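## Task

Pick up the microphone resting on the table and place it, head pointing up, in the holder of the stand that has no microphone, so the holder's jaws grip its handle. At the end the other microphone must still sit in its own stand's holder and both stands must be upright on the table. If the microphone drops or slips downward by more than a few centimetres in total after any single pick-up, the task can fail.

## Robot and tools

Robot: two six-joint arms, left_arm and right_arm, each with a two-finger parallel gripper and one wrist camera (cam_left_wrist, cam_right_wrist, both 672x504). Bases in the scene frame: left_arm near (-0.001, +0.335, 0), right_arm near (-0.022, -0.250, 0), both facing +x.

Scene frame: origin at table-top height, halfway between the two bases. +x points out over the table, +y toward the left arm's side, +z up. Camera left/right sides are not the same as arm names. Lengths are in metres and orientations are quaternions written w first (qw, qx, qy, qz). A gripper's fingers extend along its own +z axis and part along its own y axis. end_effector_position is the point midway between the finger pads, roughly 1 cm short of the tips. Reported poses can be off by a few centimetres, more when the arm is stretched far.

Row format (used by both execute_actions and move): one flat list of 16 numbers covering both arms, even if only one moves: left_arm x, y, z, qw, qx, qy, qz, opening, then right_arm x, y, z, qw, qx, qy, qz, opening. x, y, z is an absolute gripper position in the scene frame (metres); the quaternion is an absolute gripper orientation in the scene frame. Opening runs from -1 (closed) to +1 (fully open, 0.094 m). To hold an arm still, repeat its last reported position and the quaternion you want it to keep, rather than a drifted reading.

Tools:
- execute_actions(actions, cameras). actions=[] just reports the state (and shows all cameras). One action {"rows": [...], "steps": n} plays up to 15 rows, one per control step of 1/30 s, repeating the last row; steps defaults to 15 and must be at least 12. Each target may lie at most 0.6 m from the arm's last reported position along any gripper axis, or the call is refused and nothing moves. A wait {"steps": n} (up to 300) lets time pass. cameras lists names, ["all"] or [].
- move(target, speed, blend, grip_force, blocking, cameras): straight-line motion of each gripper to an absolute pose. target is one 16-number row or a list of up to 15 rows (a waypoint path, all within 10 s total). speed is top speed in m/s, 0.002 to 2.9, default 0.25 (turning capped at twice that in rad/s); one value or one per waypoint. blend in metres rounds corners at intermediate waypoints; 0 means stop at each. grip_force is newtons per finger pad, 10 to 50, one value or one per arm; it persists, and low values close the fingers slowly (about 16 s at 10). blocking=false returns about 0.5 s after starting while the motion continues. Opening changes on later waypoints happen only after arriving and coming to rest. Paths ignore obstacles and the other arm.
- wait(seconds): 0 to 10 s, no new command; ends early if a move finishes.
- stop(): brakes a running move; fingers keep moving.
- zoom_image(camera, region): region [x0, y0, x1, y1] in pixels of that camera's latest image, at most 504 by 504.
- read_manual(section): licence texts only.
- finished_scene(scene): scene number 1 or 2; ends and grades the current scene and opens the next. Irreversible.

Results: each arm's end_effector_position and end_effector_quat_wxyz, Joint positions (last value is finger opening in metres), Joint velocities (may be omitted when all are near zero), Joint torques, grip_measured (opening on the command scale; reads slightly wide when empty and a bit narrower than a firmly held part) and grip_effort_nm (motor effort, negative means closing; not a pad force). "Hand target" is the pose the controller now drives toward. A move adds a "move:" line: done, off_target, moving, held or fault, plus limits such as paced (pose clipped) or held (steps withheld). done means within 10 mm and 2 degrees; it does not tell you about contact. MOTOR HOT appears at 70 °C; at 85 °C an OVER-TEMPERATURE FAULT folds that arm until it cools.

Behaviour to expect: the controller limits each step's orientation change to 40 degrees from the measured one. Friction and weight can leave the gripper low, short or tilted, so check pose after each move and correct tilt. Tiny moves may not happen. Time keeps running while you think; 12 steps of each action run after its result is taken.

Avoid: dropping or letting the microphone slip in the grasp, releasing anything while it moves, knocking stands over, pushing anything off the table, hard hits on the table or fixtures, fast contacts, targets far beyond a contact (they press harder), grippers or wrist cameras meeting each other or gripping the other arm's fingers, strain on camera cables, paths passing close to an arm's own base, and holding loads or stretched poses long enough to overheat motors. Close gently on the handle, carry it upright, lower it into the holder slowly, open well above grip_measured to release, and confirm both stands remain standing before finishing.

Each tool is called after ">>>" in YAML: its name, and indented under it one key for each argument.

## Session

>>> execute_actions:
  actions: []

Scene clock: 0.00 s of 4800.00 s.
left_arm: end_effector_position=(+0.2574, +0.1938, +0.2369) grip_measured=+1.000 grip_effort_nm=n/a end_effector_quat_wxyz=(+0.569, +0.040, +0.815, -0.096) | right_arm: end_effector_position=(+0.2434, -0.2812, +0.2673) grip_measured=+1.000 grip_effort_nm=n/a end_effector_quat_wxyz=(+0.510, +0.120, +0.819, +0.236)
Joint positions: left_arm=[-0.835 0.744 0.63 -0.292 -0.569 -0.346 0.094] | right_arm=[-0.64 0.774 0.829 -0.621 -0.812 0.146 0.094]
Joint velocities: within noise
Joint torques (N m): no reading
Heat: left arm: 39 °C; right arm: 37 °C.
Hand target: left_arm +0.2573, +0.1939, +0.2393; +0.570, +0.039, +0.815, -0.097 | right_arm +0.2446, -0.2817, +0.2755; +0.520, +0.112, +0.815, +0.231

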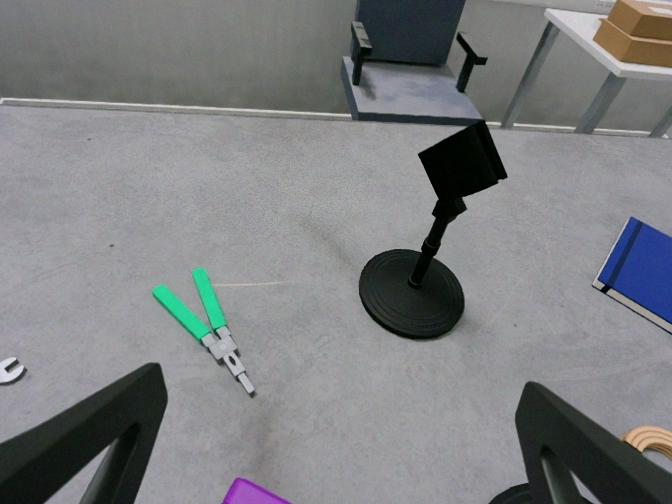

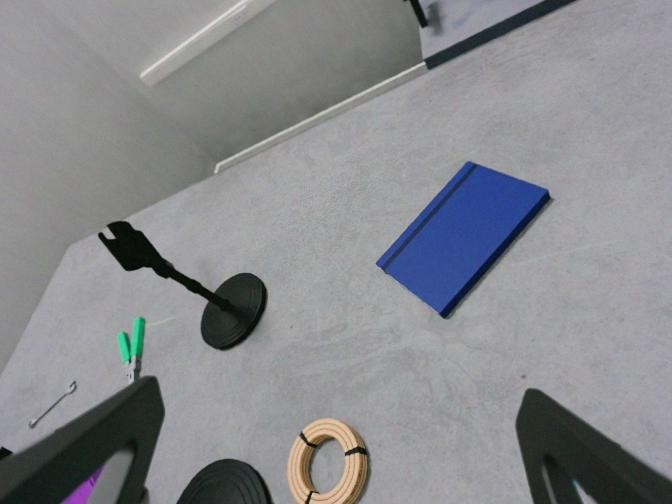

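>>> zoom_image:
  camera: "cam_left_wrist"
  region: [340, 100, 540, 350]

>>> zoom_image:
  camera: "cam_right_wrist"
  region: [0, 200, 400, 504]

Scaled by 2.016 from the camera's 672x504 image, which has a finer 960x720 frame.

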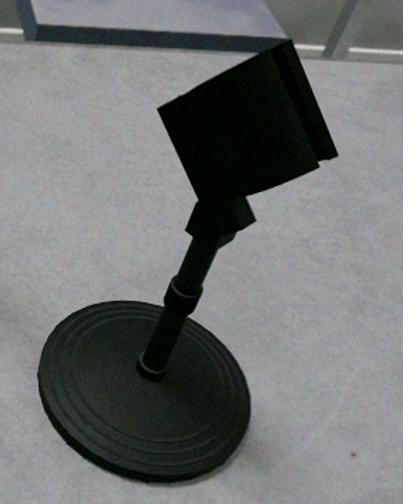

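Scaled by 1.260 from the camera's 672x504 image, which has a finer 960x720 frame.

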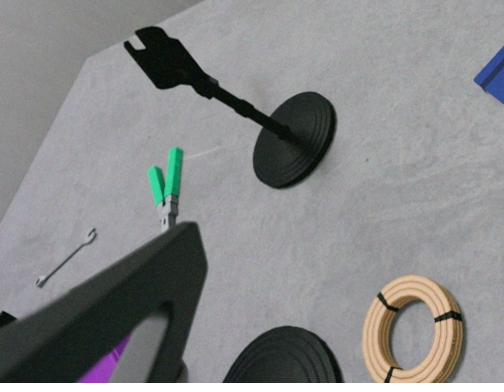

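>>> move:
  target: [0.16,0.42,0.34,0.483,-0.224,0.837,0.129,1,0.18,-0.28,0.36,0.408,-0.2346,0.875,0.1094,1]
  speed: 0.3
  cameras: ["all"]

Scene clock: 6.37 s of 4800.00 s.
left_arm: end_effector_position=(+0.1578, +0.4205, +0.3312) grip_measured=+1.000 grip_effort_nm=-0.02 end_effector_quat_wxyz=(+0.473, -0.230, +0.840, +0.130) | right_arm: end_effector_position=(+0.1840, -0.2876, +0.3539) grip_measured=+1.000 grip_effort_nm=-0.01 end_effector_quat_wxyz=(+0.447, -0.158, +0.880, +0.036)
Joint positions: left_arm=[0.294 0.627 1.254 -1.185 -0.198 -0.121 0.094] | right_arm=[-0.827 1.03 1.582 -1.536 -0.77 -0.907 0.094]
Joint torques (N m): left_arm=[0.79 3.28 7.34 2.21 0.06 0.13] | right_arm=[0.21 -0.16 6.27 1.23 -0.6 -0.66]
Heat: left arm: 40 °C; right arm: 37 °C.
Hand target: left_arm +0.1599, +0.4199, +0.3399; +0.483, -0.224, +0.837, +0.130 | right_arm +0.1808, -0.2797, +0.3595; +0.452, -0.189, +0.871, +0.031
Off the commanded pose: left_arm 0.009 m, 1 deg | right_arm 0.011 m, 13 deg.
joint sent to its limit (right arm) — joint 4 (wrist pitch), lower limit.
Kept back: nothing.
move: off_target (right_arm)
camera_calibration:
cam_left_wrist: T_world_to_cam=[[0.562892, -0.826308, -0.0191847, 0.26564], [-0.71485, -0.475052, -0.513142, 0.522267], [0.414899, 0.302558, -0.858089, 0.188514], [0, 0, 0, 1]] pos_world=[0.145602, 0.410569, 0.434855]
cam_right_wrist: T_world_to_cam=[[0.342131, -0.936195, 0.0805285, -0.36197], [-0.831556, -0.341567, -0.438003, 0.25246], [0.437562, 0.0828907, -0.895359, 0.357231], [0, 0, 0, 1]] pos_world=[0.177465, -0.282253, 0.459577]

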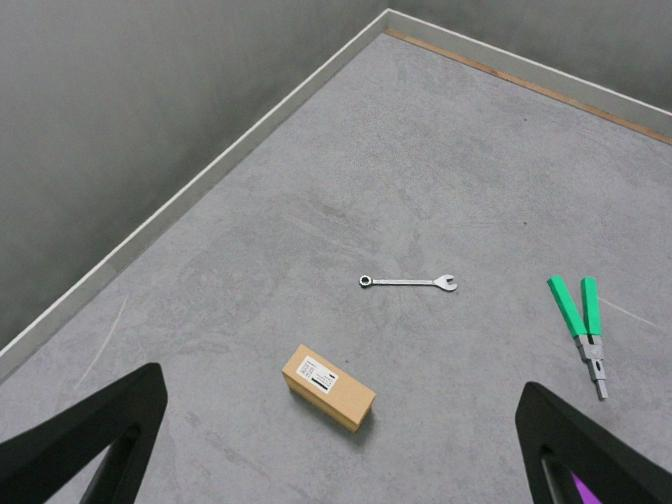

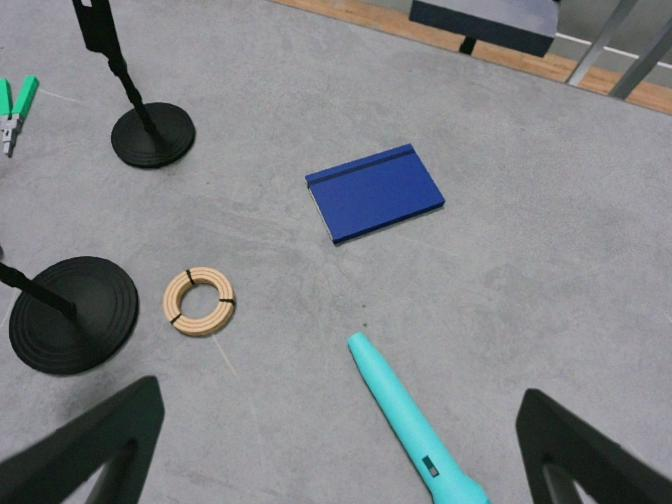

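>>> move:
  target: [0.17,0.22,0.30,0.533,0.249,0.791,-0.168,1,0.18,-0.33,0.36,0.4925,0.150,0.853,-0.087,1]
  speed: 0.3
  cameras: ["all"]

Scene clock: 10.93 s of 4800.00 s.
left_arm: end_effector_position=(+0.1683, +0.2222, +0.3028) grip_measured=+1.000 grip_effort_nm=-0.03 end_effector_quat_wxyz=(+0.535, +0.242, +0.792, -0.168) | right_arm: end_effector_position=(+0.1776, -0.3275, +0.3560) grip_measured=+1.000 grip_effort_nm=-0.02 end_effector_quat_wxyz=(+0.483, +0.145, +0.860, -0.082)
Joint positions: left_arm=[-0.547 0.454 0.93 -0.858 0.059 0.016 0.094] | right_arm=[-0.476 0.781 1.369 -1.138 -0.093 -0.059 0.094]
Joint torques (N m): left_arm=[0.65 2.99 5.22 2.32 0.13 0.13] | right_arm=[0.2 0.96 3.99 2.72 0.13 0.27]
Heat: left arm: 40 °C; right arm: 37 °C.
Hand target: left_arm +0.1699, +0.2200, +0.3000; +0.533, +0.249, +0.791, -0.168 | right_arm +0.1799, -0.3299, +0.3600; +0.492, +0.150, +0.853, -0.087
Off the commanded pose: left_arm 0.004 m, 1 deg | right_arm 0.005 m, 2 deg.
Kept back: nothing.
move: done
camera_calibration:
cam_left_wrist: T_world_to_cam=[[-0.508819, -0.860873, -0.000632903, 0.277847], [-0.656392, 0.388435, -0.646736, 0.259825], [0.557004, -0.328656, -0.762714, 0.307295], [0, 0, 0, 1]] pos_world=[0.140756, 0.23926, 0.402592]
cam_right_wrist: T_world_to_cam=[[-0.295868, -0.955203, 0.00703273, -0.264108], [-0.813974, 0.248257, -0.525182, 0.455499], [0.499909, -0.161109, -0.850961, 0.25855], [0, 0, 0, 1]] pos_world=[0.163372, -0.323702, 0.461093]

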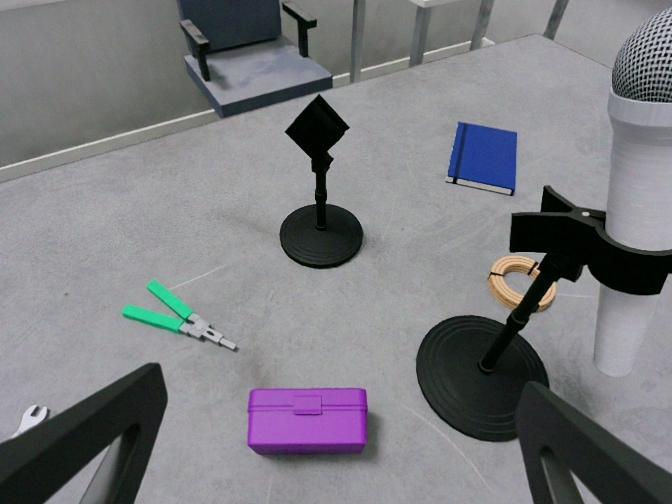

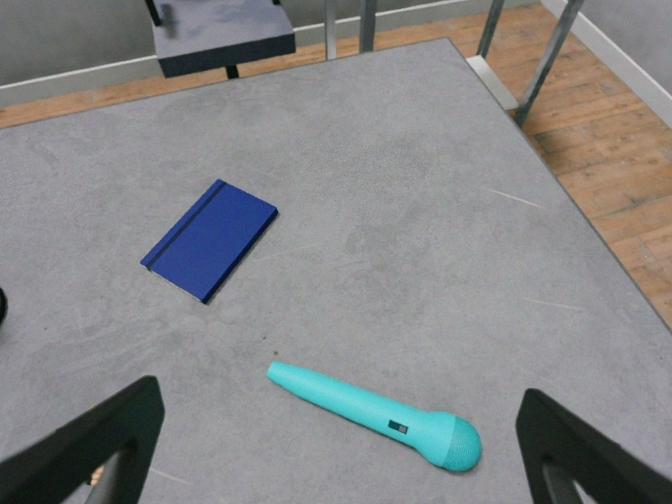

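>>> zoom_image:
  camera: "cam_left_wrist"
  region: [400, 10, 672, 460]

>>> zoom_image:
  camera: "cam_left_wrist"
  region: [260, 80, 380, 280]

>>> zoom_image:
  camera: "cam_right_wrist"
  region: [250, 340, 500, 490]

Scaled by 1.120 from the camera's 672x504 image, which has a finer 960x720 frame.

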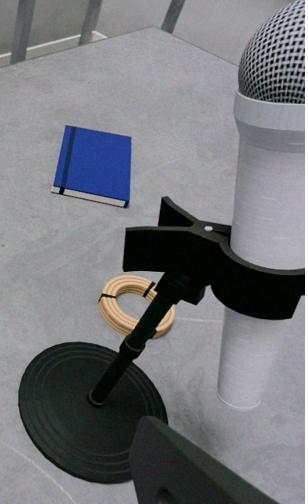

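Scaled by 2.520 from the camera's 672x504 image, which has a finer 960x720 frame.

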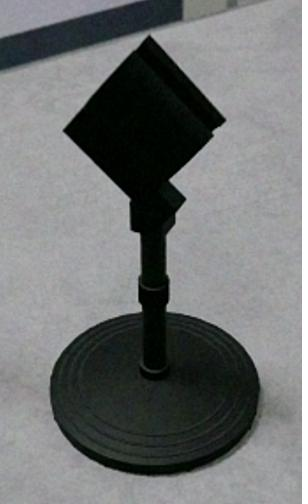

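Scaled by 2.016 from the camera's 672x504 image, which has a finer 960x720 frame.

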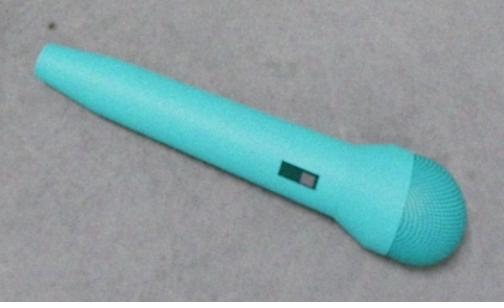

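>>> move:
  target: [0.334,0.196,0.206,0.6866,0.2561,0.6182,-0.2844,1,0.344,-0.096,0.22,0.6492,-0.2991,0.627,0.3097,1]
  speed: 0.25
  cameras: ["all"]

Scene clock: 18.90 s of 4800.00 s.
left_arm: end_effector_position=(+0.3357, +0.1951, +0.2079) grip_measured=+1.000 grip_effort_nm=-0.03 end_effector_quat_wxyz=(+0.687, +0.256, +0.620, -0.281) | right_arm: end_effector_position=(+0.3429, -0.0999, +0.2085) grip_measured=+1.000 grip_effort_nm=-0.02 end_effector_quat_wxyz=(+0.639, -0.291, +0.643, +0.305)
Joint positions: left_arm=[-0.094 1.415 0.3 1.246 0.693 -0.081 0.094] | right_arm=[0.036 1.465 0.494 0.976 -0.803 0.023 0.094]
Joint torques (N m): left_arm=[0.7 -3.23 4.97 2.19 0.08 -0.06] | right_arm=[0.1 -3.81 6.49 2.64 -0.13 0.23]
Heat: left arm: 41 °C; right arm: 37 °C.
Hand target: left_arm +0.3340, +0.1959, +0.2060; +0.686, +0.256, +0.618, -0.284 | right_arm +0.3437, -0.0962, +0.2199; +0.649, -0.299, +0.627, +0.309
Off the commanded pose: left_arm 0.003 m, 0 deg | right_arm 0.012 m, 2 deg.
Kept back: nothing.
move: off_target (right_arm)
camera_calibration:
cam_left_wrist: T_world_to_cam=[[-0.659351, -0.751582, 0.019517, 0.364488], [-0.295302, 0.235016, -0.926048, 0.285507], [0.691414, -0.616354, -0.376902, 0.0635248], [0, 0, 0, 1]] pos_world=[0.280714, 0.245998, 0.281222]
cam_right_wrist: T_world_to_cam=[[0.78153, -0.623863, 0.002409, -0.332157], [-0.27912, -0.35311, -0.892976, 0.289292], [0.557945, 0.697215, -0.450099, 0.0692332], [0, 0, 0, 1]] pos_world=[0.30171, -0.153339, 0.290292]

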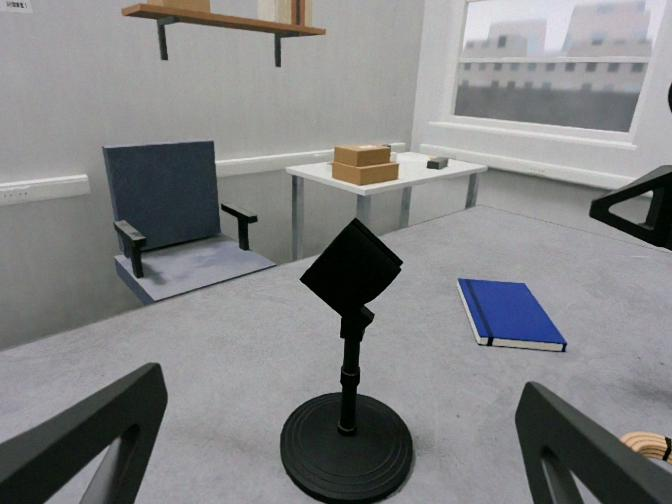

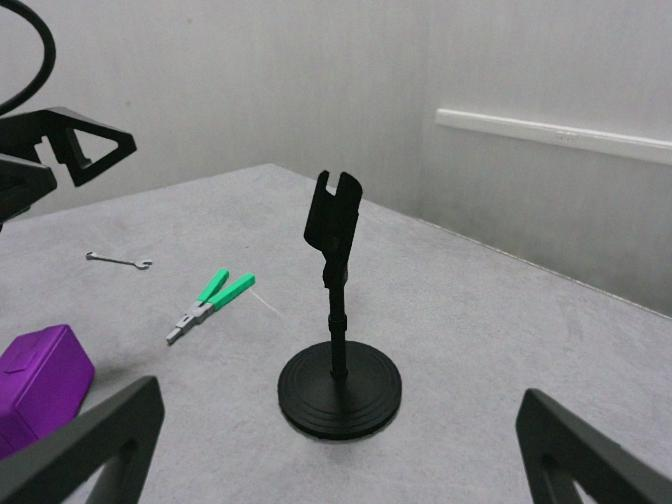

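>>> zoom_image:
  camera: "cam_left_wrist"
  region: [280, 200, 430, 360]

>>> zoom_image:
  camera: "cam_right_wrist"
  region: [280, 150, 400, 300]

Scaled by 3.150 from the camera's 672x504 image, which has a finer 960x720 frame.

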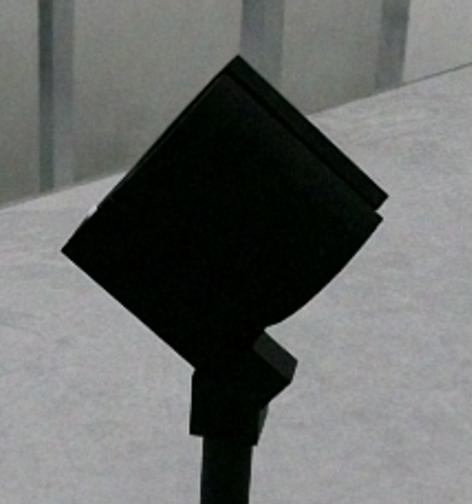

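Scaled by 3.360 from the camera's 672x504 image, which has a finer 960x720 frame.

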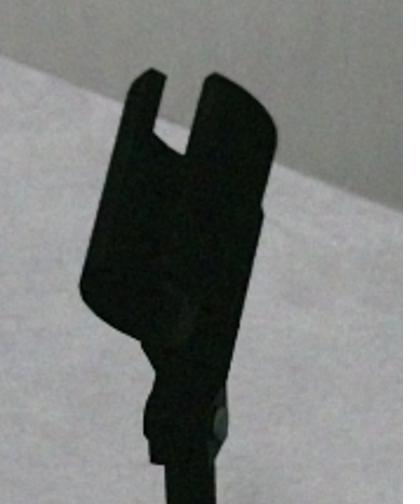

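>>> move:
  target: [0.12,0.16,0.32,0.509,0.4045,0.7006,-0.2939,1,0.25,-0.22,0.30,0.539,-0.2802,0.7698,0.1962,1]
  speed: 0.25
  cameras: ["all"]

Scene clock: 30.43 s of 4800.00 s.
left_arm: end_effector_position=(+0.1208, +0.1591, +0.3150) grip_measured=+1.000 grip_effort_nm=-0.03 end_effector_quat_wxyz=(+0.509, +0.408, +0.698, -0.293) | right_arm: end_effector_position=(+0.2485, -0.2188, +0.2894) grip_measured=+1.000 grip_effort_nm=-0.02 end_effector_quat_wxyz=(+0.531, -0.270, +0.776, +0.208)
Joint positions: left_arm=[-0.694 0.474 0.916 -0.777 0.35 0.125 0.094] | right_arm=[-0.501 0.966 1.012 -0.818 -1.045 -0.661 0.094]
Joint torques (N m): left_arm=[-0.51 3.11 8.28 2.06 0.07 -0.05] | right_arm=[-0.31 -0.73 8.38 1.76 -0.39 -0.06]
Heat: left arm: 41 °C; right arm: 38 °C.
Hand target: left_arm +0.1200, +0.1600, +0.3199; +0.509, +0.405, +0.700, -0.294 | right_arm +0.2498, -0.2200, +0.2999; +0.539, -0.280, +0.770, +0.196
Off the commanded pose: left_arm 0.005 m, 1 deg | right_arm 0.011 m, 2 deg.
Kept back: nothing.
move: off_target (right_arm)
camera_calibration:
cam_left_wrist: T_world_to_cam=[[-0.835555, -0.549328, -0.0093506, 0.191893], [-0.388777, 0.603203, -0.696418, 0.210148], [0.388202, -0.57826, -0.717575, 0.368226], [0, 0, 0, 1]] pos_world=[0.0990916, 0.19158, 0.412375]
cam_right_wrist: T_world_to_cam=[[0.663684, -0.747597, -0.024959, -0.32251], [-0.56183, -0.476184, -0.676458, 0.27389], [0.493833, 0.462977, -0.736058, 0.288646], [0, 0, 0, 1]] pos_world=[0.225381, -0.244322, 0.389686]

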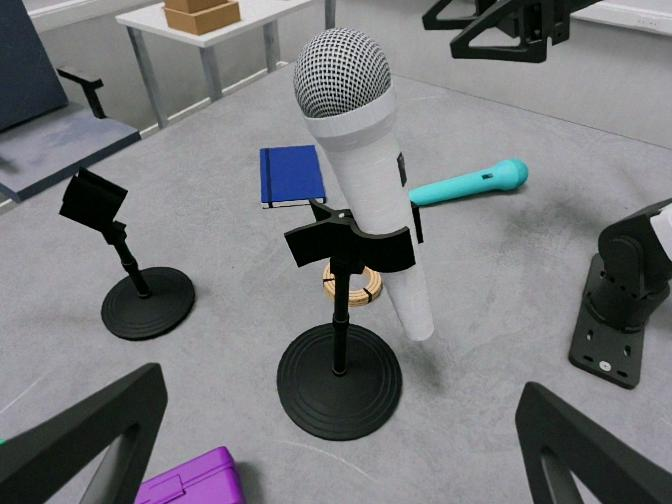

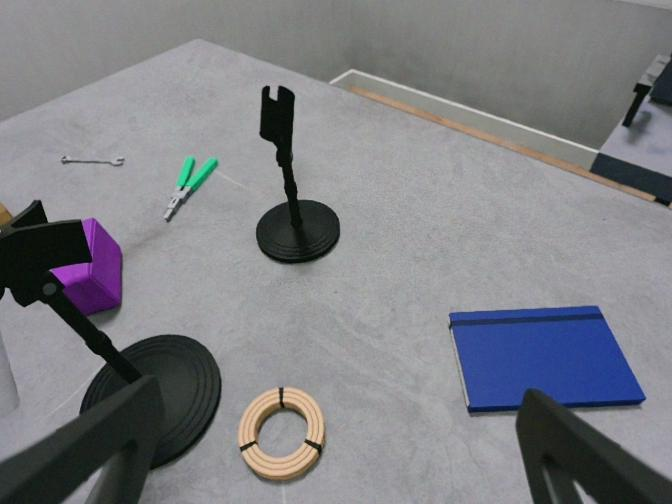

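>>> zoom_image:
  camera: "cam_left_wrist"
  region: [250, 20, 550, 460]

>>> zoom_image:
  camera: "cam_left_wrist"
  region: [270, 170, 440, 300]

>>> zoom_image:
  camera: "cam_right_wrist"
  region: [0, 180, 230, 440]

>>> zoom_image:
  camera: "cam_right_wrist"
  region: [230, 70, 350, 180]

>>> zoom_image:
  camera: "cam_left_wrist"
  region: [40, 150, 160, 300]

Scaled by 1.145 from the camera's 672x504 image, which has a finer 960x720 frame.

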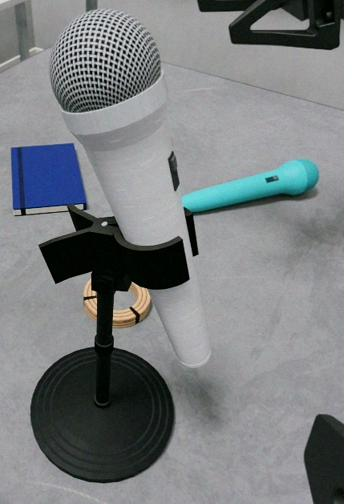

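Scaled by 2.965 from the camera's 672x504 image, which has a finer 960x720 frame.

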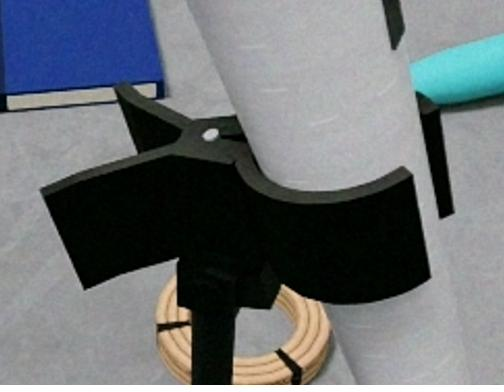

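Scaled by 1.938 from the camera's 672x504 image, which has a finer 960x720 frame.

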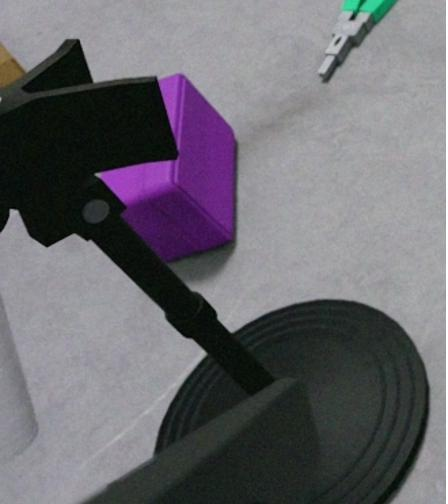

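Scaled by 4.200 from the camera's 672x504 image, which has a finer 960x720 frame.

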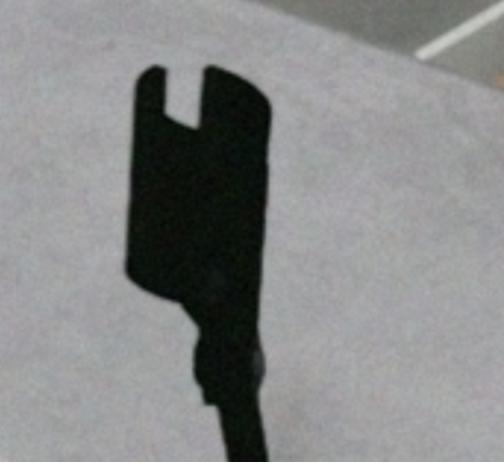

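Scaled by 3.360 from the camera's 672x504 image, which has a finer 960x720 frame.

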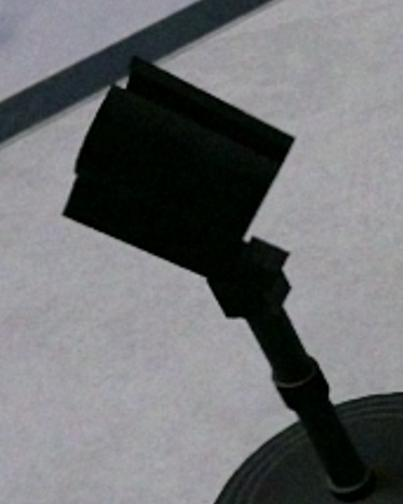

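>>> move:
  target: [0.36,0.22,0.26,0.5068,0.3503,0.7513,-0.2363,1,0.381,-0.057,0.2765,0.496,-0.3827,0.7353,0.2582,1]
  speed: 0.25
  cameras: ["all"]

Scene clock: 50.63 s of 4800.00 s.
left_arm: end_effector_position=(+0.3548, +0.2202, +0.2502) grip_measured=+1.000 grip_effort_nm=-0.03 end_effector_quat_wxyz=(+0.495, +0.342, +0.762, -0.242) | right_arm: end_effector_position=(+0.3725, -0.0589, +0.2584) grip_measured=+1.000 grip_effort_nm=-0.02 end_effector_quat_wxyz=(+0.474, -0.383, +0.747, +0.266)
Joint positions: left_arm=[0.023 1.264 1.007 -0.351 0.812 0.435 0.094] | right_arm=[0.158 1.489 1.22 -0.301 -0.71 -0.358 0.094]
Joint torques (N m): left_arm=[0.25 -3.82 9.72 1.95 0.34 0.17] | right_arm=[0.01 -5.44 8.95 2.51 -0.12 0.25]
Heat: left arm: 44 °C; right arm: 39 °C.
Hand target: left_arm +0.3597, +0.2201, +0.2600; +0.507, +0.350, +0.751, -0.236 | right_arm +0.3800, -0.0573, +0.2767; +0.496, -0.383, +0.735, +0.258
Off the commanded pose: left_arm 0.011 m, 2 deg | right_arm 0.020 m, 3 deg.
Kept back: nothing.
move: off_target (left_arm, right_arm)
camera_calibration:
cam_left_wrist: T_world_to_cam=[[-0.717007, -0.696732, 0.021575, 0.403031], [-0.552491, 0.549151, -0.627046, 0.271757], [0.425035, -0.461516, -0.778683, 0.242705], [0, 0, 0, 1]] pos_world=[0.335961, 0.243581, 0.350699]
cam_right_wrist: T_world_to_cam=[[0.842774, -0.53771, -0.0244924, -0.340556], [-0.431363, -0.647474, -0.628254, 0.327651], [0.321961, 0.540041, -0.777623, 0.209827], [0, 0, 0, 1]] pos_world=[0.360792, -0.0842899, 0.360674]

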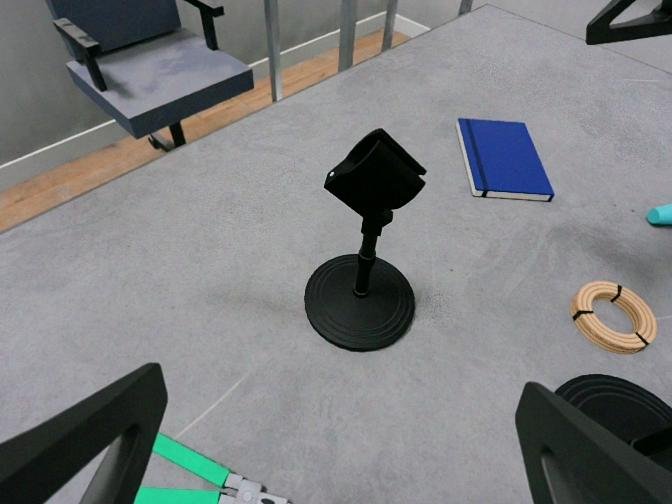

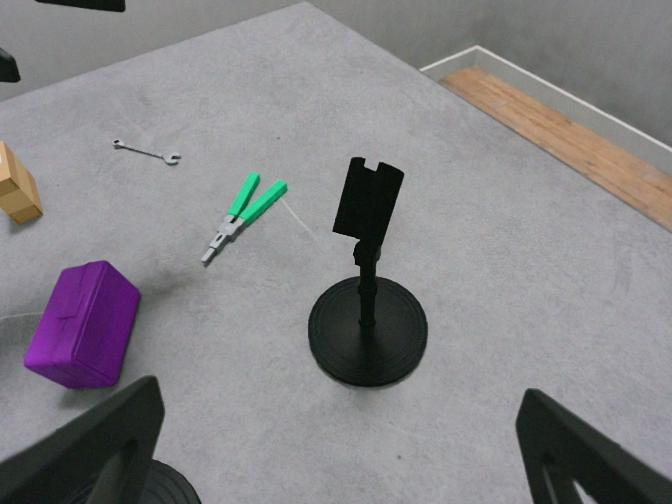

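>>> zoom_image:
  camera: "cam_left_wrist"
  region: [310, 120, 440, 250]

>>> zoom_image:
  camera: "cam_right_wrist"
  region: [310, 140, 430, 270]

Scaled by 3.877 from the camera's 672x504 image, which has a finer 960x720 frame.

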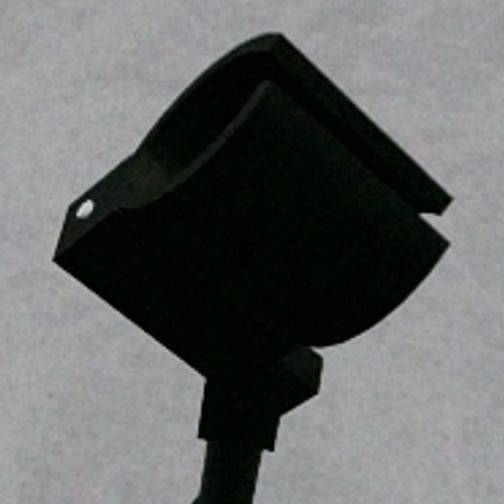

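Scaled by 3.877 from the camera's 672x504 image, which has a finer 960x720 frame.

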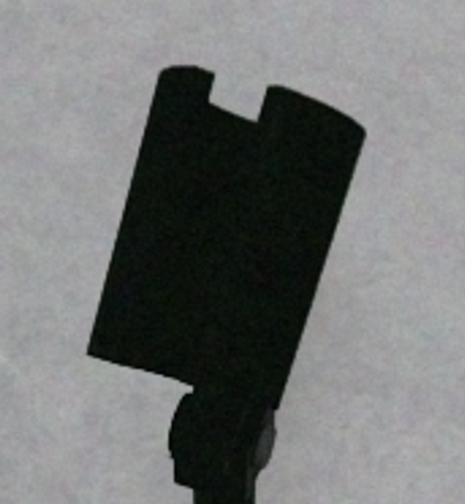

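>>> move:
  target: [0.455,0.185,0.19,0.551,0.4466,0.5321,-0.4624,1,0.374,-0.036,0.163,0.7474,-0.2249,0.5431,0.3096,1]
  speed: 0.2
  cameras: ["all"]

Scene clock: 58.33 s of 4800.00 s.
left_arm: end_effector_position=(+0.4571, +0.1885, +0.1967) grip_measured=+1.000 grip_effort_nm=-0.03 end_effector_quat_wxyz=(+0.552, +0.451, +0.537, -0.451) | right_arm: end_effector_position=(+0.3771, -0.0358, +0.1512) grip_measured=+1.000 grip_effort_nm=-0.02 end_effector_quat_wxyz=(+0.679, -0.254, +0.624, +0.292)
Joint positions: left_arm=[0.048 2.105 1.199 1.028 1.441 -0.108 0.094] | right_arm=[0.284 1.95 0.551 1.502 -0.474 0.067 0.094]
Joint velocities: left_arm=[-0.007 0.076 -0.027 0.403 -0.037 -0.271 0] | right_arm=[within noise]
Joint torques (N m): left_arm=[-0.65 -9.37 5.15 1.68 -0.01 -0.01] | right_arm=[0.2 -6.24 2.77 3.27 0.21 0.17]
Heat: left arm: 44 °C; right arm: 40 °C.
Hand target: left_arm +0.4547, +0.1849, +0.1900; +0.547, +0.450, +0.536, -0.459 | right_arm +0.3740, -0.0360, +0.1633; +0.699, -0.252, +0.603, +0.291
Off the commanded pose: left_arm 0.008 m, 2 deg | right_arm 0.012 m, 13 deg.
joint sent to its limit (right arm) — joint 4 (wrist pitch), upper limit.
Kept back: nothing.
move: off_target (right_arm)
camera_calibration:
cam_left_wrist: T_world_to_cam=[[-0.969235, -0.246105, 0.00408409, 0.489264], [-0.115169, 0.438783, -0.891182, 0.185038], [0.217532, -0.864235, -0.453627, 0.249777], [0, 0, 0, 1]] pos_world=[0.441188, 0.255084, 0.27621]
cam_right_wrist: T_world_to_cam=[[0.730111, -0.683312, 0.0048394, -0.30173], [-0.249411, -0.273073, -0.929099, 0.267377], [0.636186, 0.677138, -0.369799, -0.0626525], [0, 0, 0, 1]] pos_world=[0.326842, -0.0907381, 0.226711]

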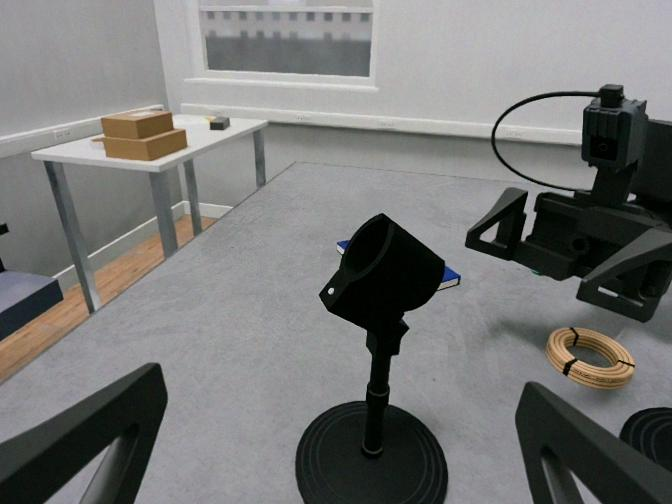

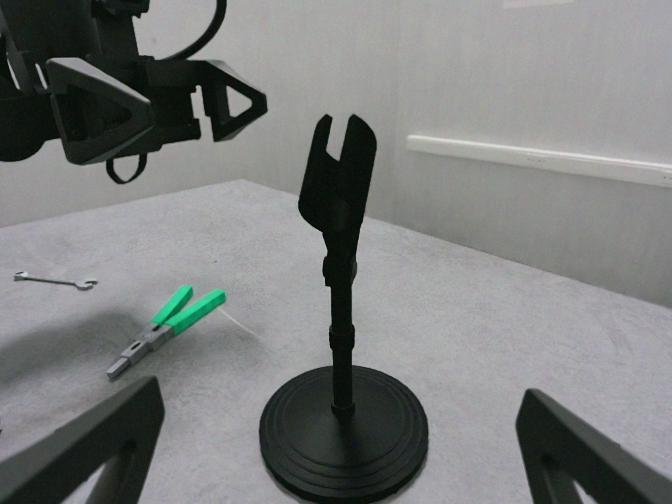

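>>> zoom_image:
  camera: "cam_left_wrist"
  region: [300, 200, 470, 370]

>>> zoom_image:
  camera: "cam_right_wrist"
  region: [270, 100, 410, 300]

Scaled by 2.965 from the camera's 672x504 image, which has a finer 960x720 frame.

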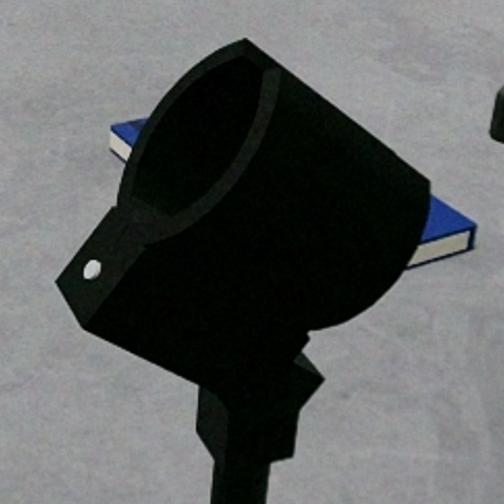

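Scaled by 2.520 from the camera's 672x504 image, which has a finer 960x720 frame.

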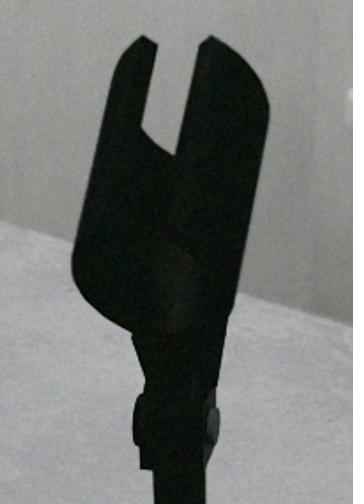

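>>> move:
  target:
    - [0.4571,0.1885,0.1967,0.551,0.4466,0.5321,-0.4624,1,0.425,-0.07,0.13,0.5175,-0.4739,0.5648,0.4343,1]
    - [0.4571,0.1885,0.1967,0.551,0.4466,0.5321,-0.4624,1,0.453,-0.04,0.095,0.5175,-0.4739,0.5648,0.4343,1]
  speed: 0.2
  blend: [0.02,0]
  cameras: ["all"]

Scene clock: 79.80 s of 4800.00 s.
left_arm: end_effector_position=(+0.4562, +0.1884, +0.2010) grip_measured=+1.000 grip_effort_nm=-0.03 end_effector_quat_wxyz=(+0.551, +0.443, +0.536, -0.461) | right_arm: end_effector_position=(+0.4453, -0.0393, +0.0864) grip_measured=+1.000 grip_effort_nm=-0.02 end_effector_quat_wxyz=(+0.505, -0.465, +0.573, +0.448)
Joint positions: left_arm=[0.048 2.127 1.198 1.175 1.441 -0.25 0.094] | right_arm=[0.058 2.308 1.258 0.712 -1.301 -0.283 0.094]
Joint velocities: left_arm=[within noise] | right_arm=[-0.002 0.012 0.007 -0.154 0.007 -0.095 0]
Joint torques (N m): left_arm=[0.13 -9.33 6.75 1.63 -0.03 -0.02] | right_arm=[-0.46 -10.61 6.69 1.93 -0.1 -0.05]
Heat: left arm: 44 °C; right arm: 41 °C.
Hand target: left_arm +0.4570, +0.1884, +0.1966; +0.550, +0.447, +0.533, -0.461 | right_arm +0.4526, -0.0400, +0.0951; +0.518, -0.473, +0.565, +0.435
Off the commanded pose: left_arm 0.004 m, 1 deg | right_arm 0.012 m, 3 deg.
Kept back: nothing.
move: off_target (right_arm)
camera_calibration:
cam_left_wrist: T_world_to_cam=[[-0.969831, -0.24257, 0.0242576, 0.483887], [-0.128044, 0.422196, -0.897416, 0.198964], [0.207444, -0.873447, -0.440519, 0.255526], [0, 0, 0, 1]] pos_world=[0.441758, 0.256563, 0.279379]
cam_right_wrist: T_world_to_cam=[[0.989917, -0.139554, -0.0242612, -0.445465], [-0.0943002, -0.521482, -0.848036, 0.137446], [0.105695, 0.841773, -0.529384, 0.128804], [0, 0, 0, 1]] pos_world=[0.44032, -0.0989142, 0.173938]

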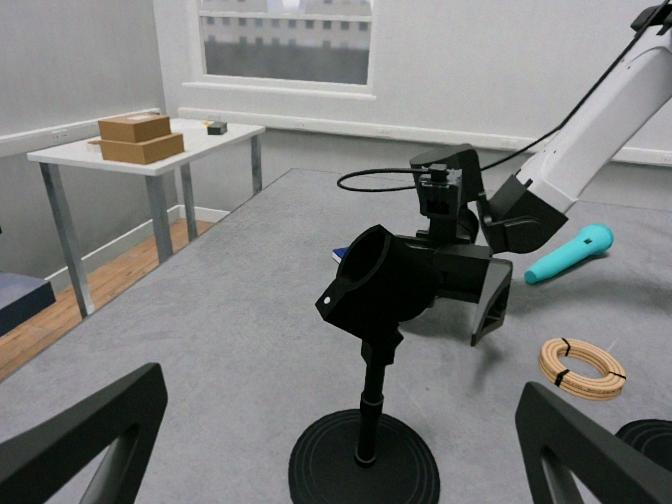

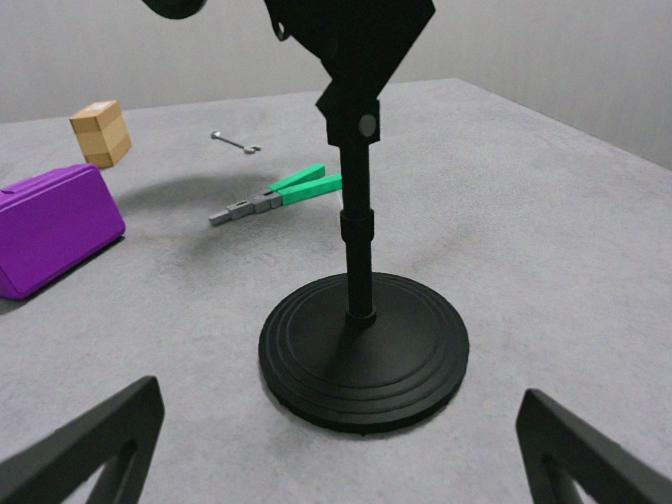

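>>> move:
  target: [0.4571,0.1885,0.1967,0.551,0.4466,0.5321,-0.4624,1,0.473,0.023,0.10,0.5175,-0.4739,0.5648,0.4343,1]
  speed: 0.15
  cameras: ["all"]

Scene clock: 83.47 s of 4800.00 s.
left_arm: end_effector_position=(+0.4561, +0.1884, +0.2011) grip_measured=+1.000 grip_effort_nm=-0.03 end_effector_quat_wxyz=(+0.551, +0.443, +0.536, -0.461) | right_arm: end_effector_position=(+0.4633, +0.0234, +0.0917) grip_measured=+1.000 grip_effort_nm=-0.02 end_effector_quat_wxyz=(+0.505, -0.475, +0.569, +0.443)
Joint positions: left_arm=[0.048 2.127 1.198 1.176 1.441 -0.252 0.094] | right_arm=[0.188 2.377 1.409 0.703 -1.183 -0.221 0.094]
Joint torques (N m): left_arm=[0.13 -9.26 6.74 1.67 -0.03 -0.03] | right_arm=[-0.53 -10.36 7.27 2.22 -0.04 0.25]
Heat: left arm: 44 °C; right arm: 41 °C.
Hand target: left_arm +0.4570, +0.1884, +0.1967; +0.550, +0.447, +0.533, -0.461 | right_arm +0.4725, +0.0228, +0.1002; +0.518, -0.474, +0.565, +0.434
Off the commanded pose: left_arm 0.005 m, 1 deg | right_arm 0.013 m, 2 deg.
Kept back: nothing.
move: off_target (right_arm)
camera_calibration:
cam_left_wrist: T_world_to_cam=[[-0.969838, -0.242463, 0.0250376, 0.483639], [-0.128655, 0.421941, -0.897448, 0.199489], [0.207034, -0.8736, -0.440408, 0.255805], [0, 0, 0, 1]] pos_world=[0.441756, 0.256563, 0.279581]
cam_right_wrist: T_world_to_cam=[[0.991592, -0.129285, -0.00561737, -0.457087], [-0.0743931, -0.533985, -0.842215, 0.166907], [0.105887, 0.835551, -0.539113, 0.0778285], [0, 0, 0, 1]] pos_world=[0.45742, -0.0349985, 0.179962]

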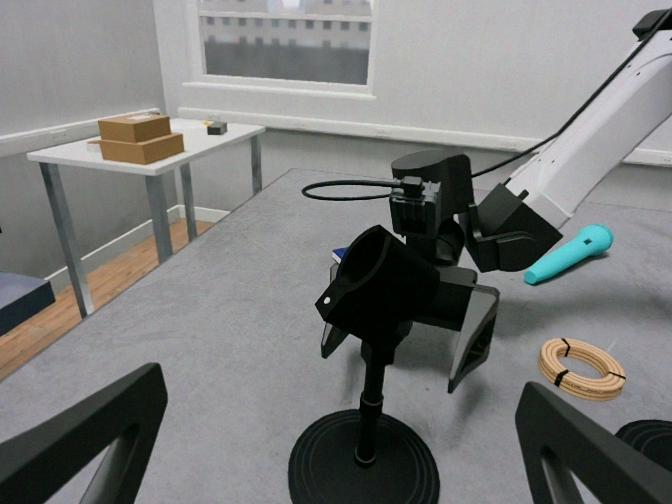

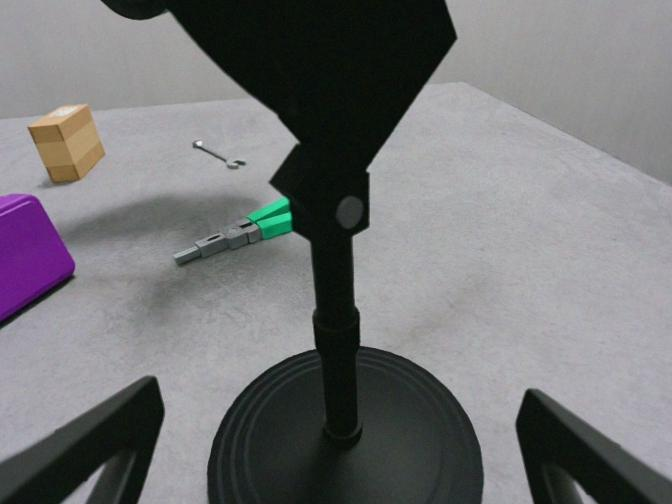

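>>> move:
  target:
    - [0.4571,0.1885,0.1967,0.551,0.4466,0.5321,-0.4624,1,0.474,0.018,0.091,0.5868,-0.4132,0.4924,0.4924,1]
    - [0.4571,0.1885,0.1967,0.551,0.4466,0.5321,-0.4624,1,0.480,0.052,0.089,0.5868,-0.4132,0.4924,0.4924,1]
  speed: 0.12
  cameras: ["all"]

Scene clock: 89.23 s of 4800.00 s.
left_arm: end_effector_position=(+0.4561, +0.1884, +0.2011) grip_measured=+1.000 grip_effort_nm=-0.03 end_effector_quat_wxyz=(+0.551, +0.443, +0.536, -0.461) | right_arm: end_effector_position=(+0.4768, +0.0502, +0.0931) grip_measured=+1.000 grip_effort_nm=-0.02 end_effector_quat_wxyz=(+0.578, -0.413, +0.496, +0.499)
Joint positions: left_arm=[0.048 2.127 1.198 1.176 1.441 -0.252 0.094] | right_arm=[0.239 2.687 1.579 1.487 -1.106 0.359 0.094]
Joint torques (N m): left_arm=[0.13 -9.22 6.76 1.68 -0.03 -0.03] | right_arm=[0.06 -9.72 5.83 1.95 0.39 -0.04]
Heat: left arm: 45 °C; right arm: 41 °C.
Hand target: left_arm +0.4570, +0.1884, +0.1967; +0.550, +0.447, +0.533, -0.461 | right_arm +0.4798, +0.0519, +0.0891; +0.587, -0.413, +0.493, +0.492
Off the commanded pose: left_arm 0.005 m, 1 deg | right_arm 0.006 m, 1 deg.
Kept back: nothing.
move: done
camera_calibration:
cam_left_wrist: T_world_to_cam=[[-0.969838, -0.242463, 0.0250376, 0.483639], [-0.128655, 0.421941, -0.897448, 0.199489], [0.207034, -0.8736, -0.440408, 0.255805], [0, 0, 0, 1]] pos_world=[0.441756, 0.256563, 0.279581]
cam_right_wrist: T_world_to_cam=[[0.99025, -0.138995, 0.00918971, -0.467287], [-0.0329247, -0.297649, -0.954107, 0.162097], [0.135351, 0.944503, -0.299324, 0.0129534], [0, 0, 0, 1]] pos_world=[0.466315, -0.0289368, 0.162829]

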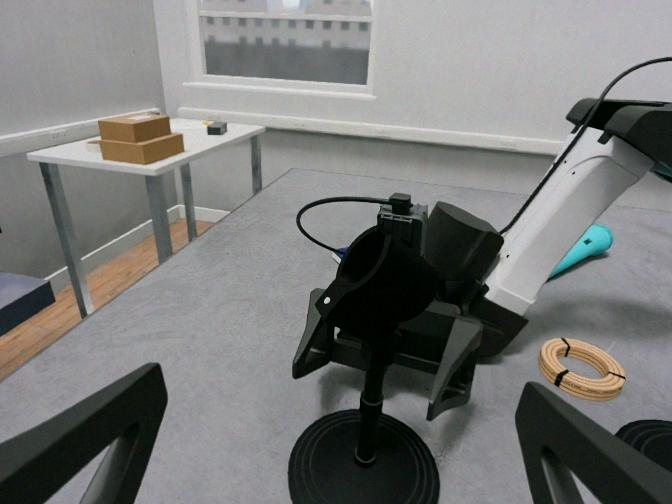

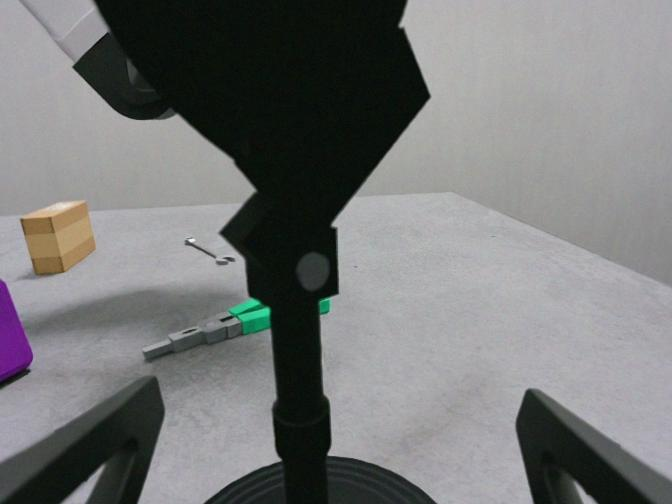

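>>> move:
  target:
    - [0.4571,0.1885,0.1967,0.551,0.4466,0.5321,-0.4624,1,0.474,0.056,0.088,0.5868,-0.4132,0.4924,0.4924,1]
    - [0.4571,0.1885,0.1967,0.551,0.4466,0.5321,-0.4624,1,0.474,0.056,0.088,0.5868,-0.4132,0.4924,0.4924,-1]
  speed: 0.1
  grip_force: 40
  cameras: ["all"]

Scene clock: 94.53 s of 4800.00 s.
left_arm: end_effector_position=(+0.4561, +0.1884, +0.2011) grip_measured=+1.000 grip_effort_nm=-0.03 end_effector_quat_wxyz=(+0.551, +0.443, +0.536, -0.461) | right_arm: end_effector_position=(+0.4747, +0.0558, +0.0935) grip_measured=-0.746 grip_effort_nm=-0.80 end_effector_quat_wxyz=(+0.581, -0.416, +0.493, +0.497)
Joint positions: left_arm=[0.048 2.127 1.198 1.176 1.441 -0.252 0.094] | right_arm=[0.251 2.687 1.579 1.486 -1.097 0.346 0.012]
Joint torques (N m): left_arm=[0.16 -9.24 6.75 1.68 -0.03 -0.03] | right_arm=[-0.03 -10.62 3.48 2.07 0.45 0.03]
Heat: left arm: 45 °C; right arm: 42 °C.
Hand target: left_arm +0.4570, +0.1884, +0.1967; +0.550, +0.447, +0.533, -0.461 | right_arm +0.4740, +0.0559, +0.0882; +0.587, -0.413, +0.492, +0.492
Off the commanded pose: left_arm 0.005 m, 1 deg | right_arm 0.006 m, 1 deg.
Kept back: nothing.
grip_force (N): 40, 40
move: done
camera_calibration:
cam_left_wrist: T_world_to_cam=[[-0.969838, -0.242463, 0.0250376, 0.483639], [-0.128655, 0.421941, -0.897448, 0.199489], [0.207034, -0.8736, -0.440408, 0.255805], [0, 0, 0, 1]] pos_world=[0.441756, 0.256563, 0.279581]
cam_right_wrist: T_world_to_cam=[[0.990263, -0.137823, 0.0196065, -0.465525], [-0.022418, -0.296881, -0.954651, 0.159086], [0.137394, 0.944916, -0.29708, 0.00688377], [0, 0, 0, 1]] pos_world=[0.463613, -0.0234353, 0.163044]

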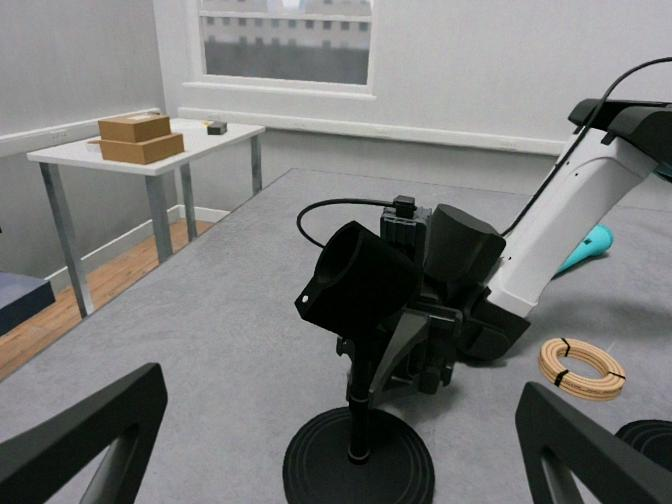

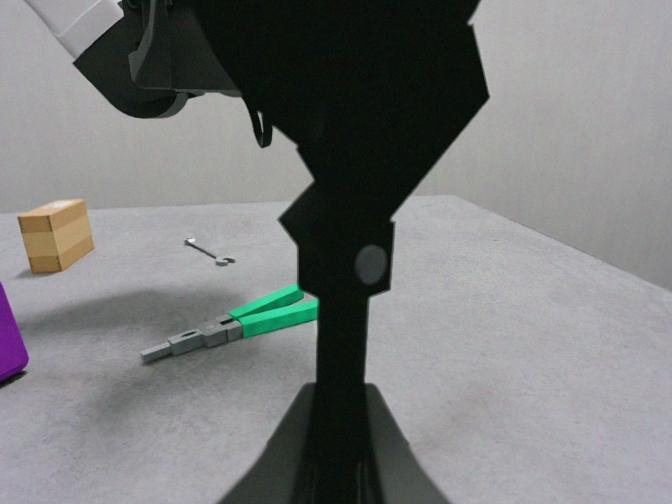

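>>> move:
  target:
    - [0.4571,0.1885,0.1967,0.551,0.4466,0.5321,-0.4624,1,0.474,0.045,0.088,0.6855,-0.2868,0.5752,0.3418,-1]
    - [0.4571,0.1885,0.1967,0.551,0.4466,0.5321,-0.4624,1,0.474,0.032,0.088,0.7478,-0.1391,0.6276,0.1658,-1]
  speed: 0.2
  blend: [0.02,0]
  cameras: ["all"]

Scene clock: 98.73 s of 4800.00 s.
left_arm: end_effector_position=(+0.4561, +0.1884, +0.2011) grip_measured=+1.000 grip_effort_nm=-0.03 end_effector_quat_wxyz=(+0.551, +0.443, +0.536, -0.461) | right_arm: end_effector_position=(+0.4727, +0.0526, +0.0908) grip_measured=-0.748 grip_effort_nm=-0.86 end_effector_quat_wxyz=(+0.731, -0.169, +0.631, +0.197)
Joint positions: left_arm=[0.048 2.127 1.198 1.176 1.441 -0.252 0.094] | right_arm=[0.527 2.455 1.1 1.504 0.034 -0.005 0.012]
Joint torques (N m): left_arm=[0.14 -9.24 6.74 1.67 -0.03 -0.03] | right_arm=[-0.95 -8.53 1.51 3.31 0.92 -0.06]
Heat: left arm: 45 °C; right arm: 43 °C.
Hand target: left_arm +0.4570, +0.1884, +0.1967; +0.550, +0.447, +0.533, -0.461 | right_arm +0.4742, +0.0325, +0.0880; +0.746, -0.140, +0.629, +0.167
Off the commanded pose: left_arm 0.005 m, 1 deg | right_arm 0.021 m, 5 deg.
Kept back: nothing.
grip_force (N): 40, 40
move: off_target (right_arm)
camera_calibration:
cam_left_wrist: T_world_to_cam=[[-0.969838, -0.242463, 0.0250376, 0.483639], [-0.128655, 0.421941, -0.897448, 0.199489], [0.207034, -0.8736, -0.440408, 0.255805], [0, 0, 0, 1]] pos_world=[0.441756, 0.256563, 0.279581]
cam_right_wrist: T_world_to_cam=[[0.520534, -0.853469, 0.025193, -0.20469], [-0.258512, -0.185651, -0.948001, 0.260677], [0.813767, 0.486954, -0.317269, -0.284397], [0, 0, 0, 1]] pos_world=[0.405369, 0.0121861, 0.162049]

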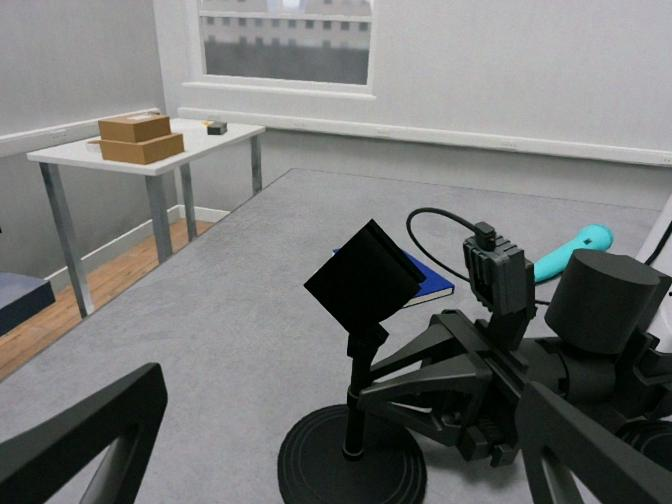

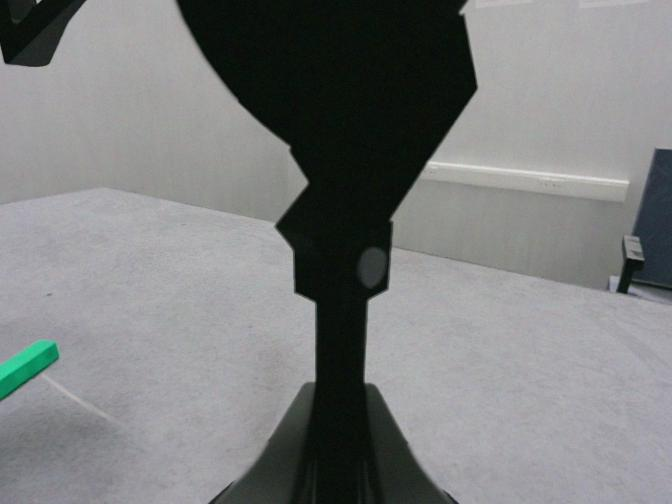

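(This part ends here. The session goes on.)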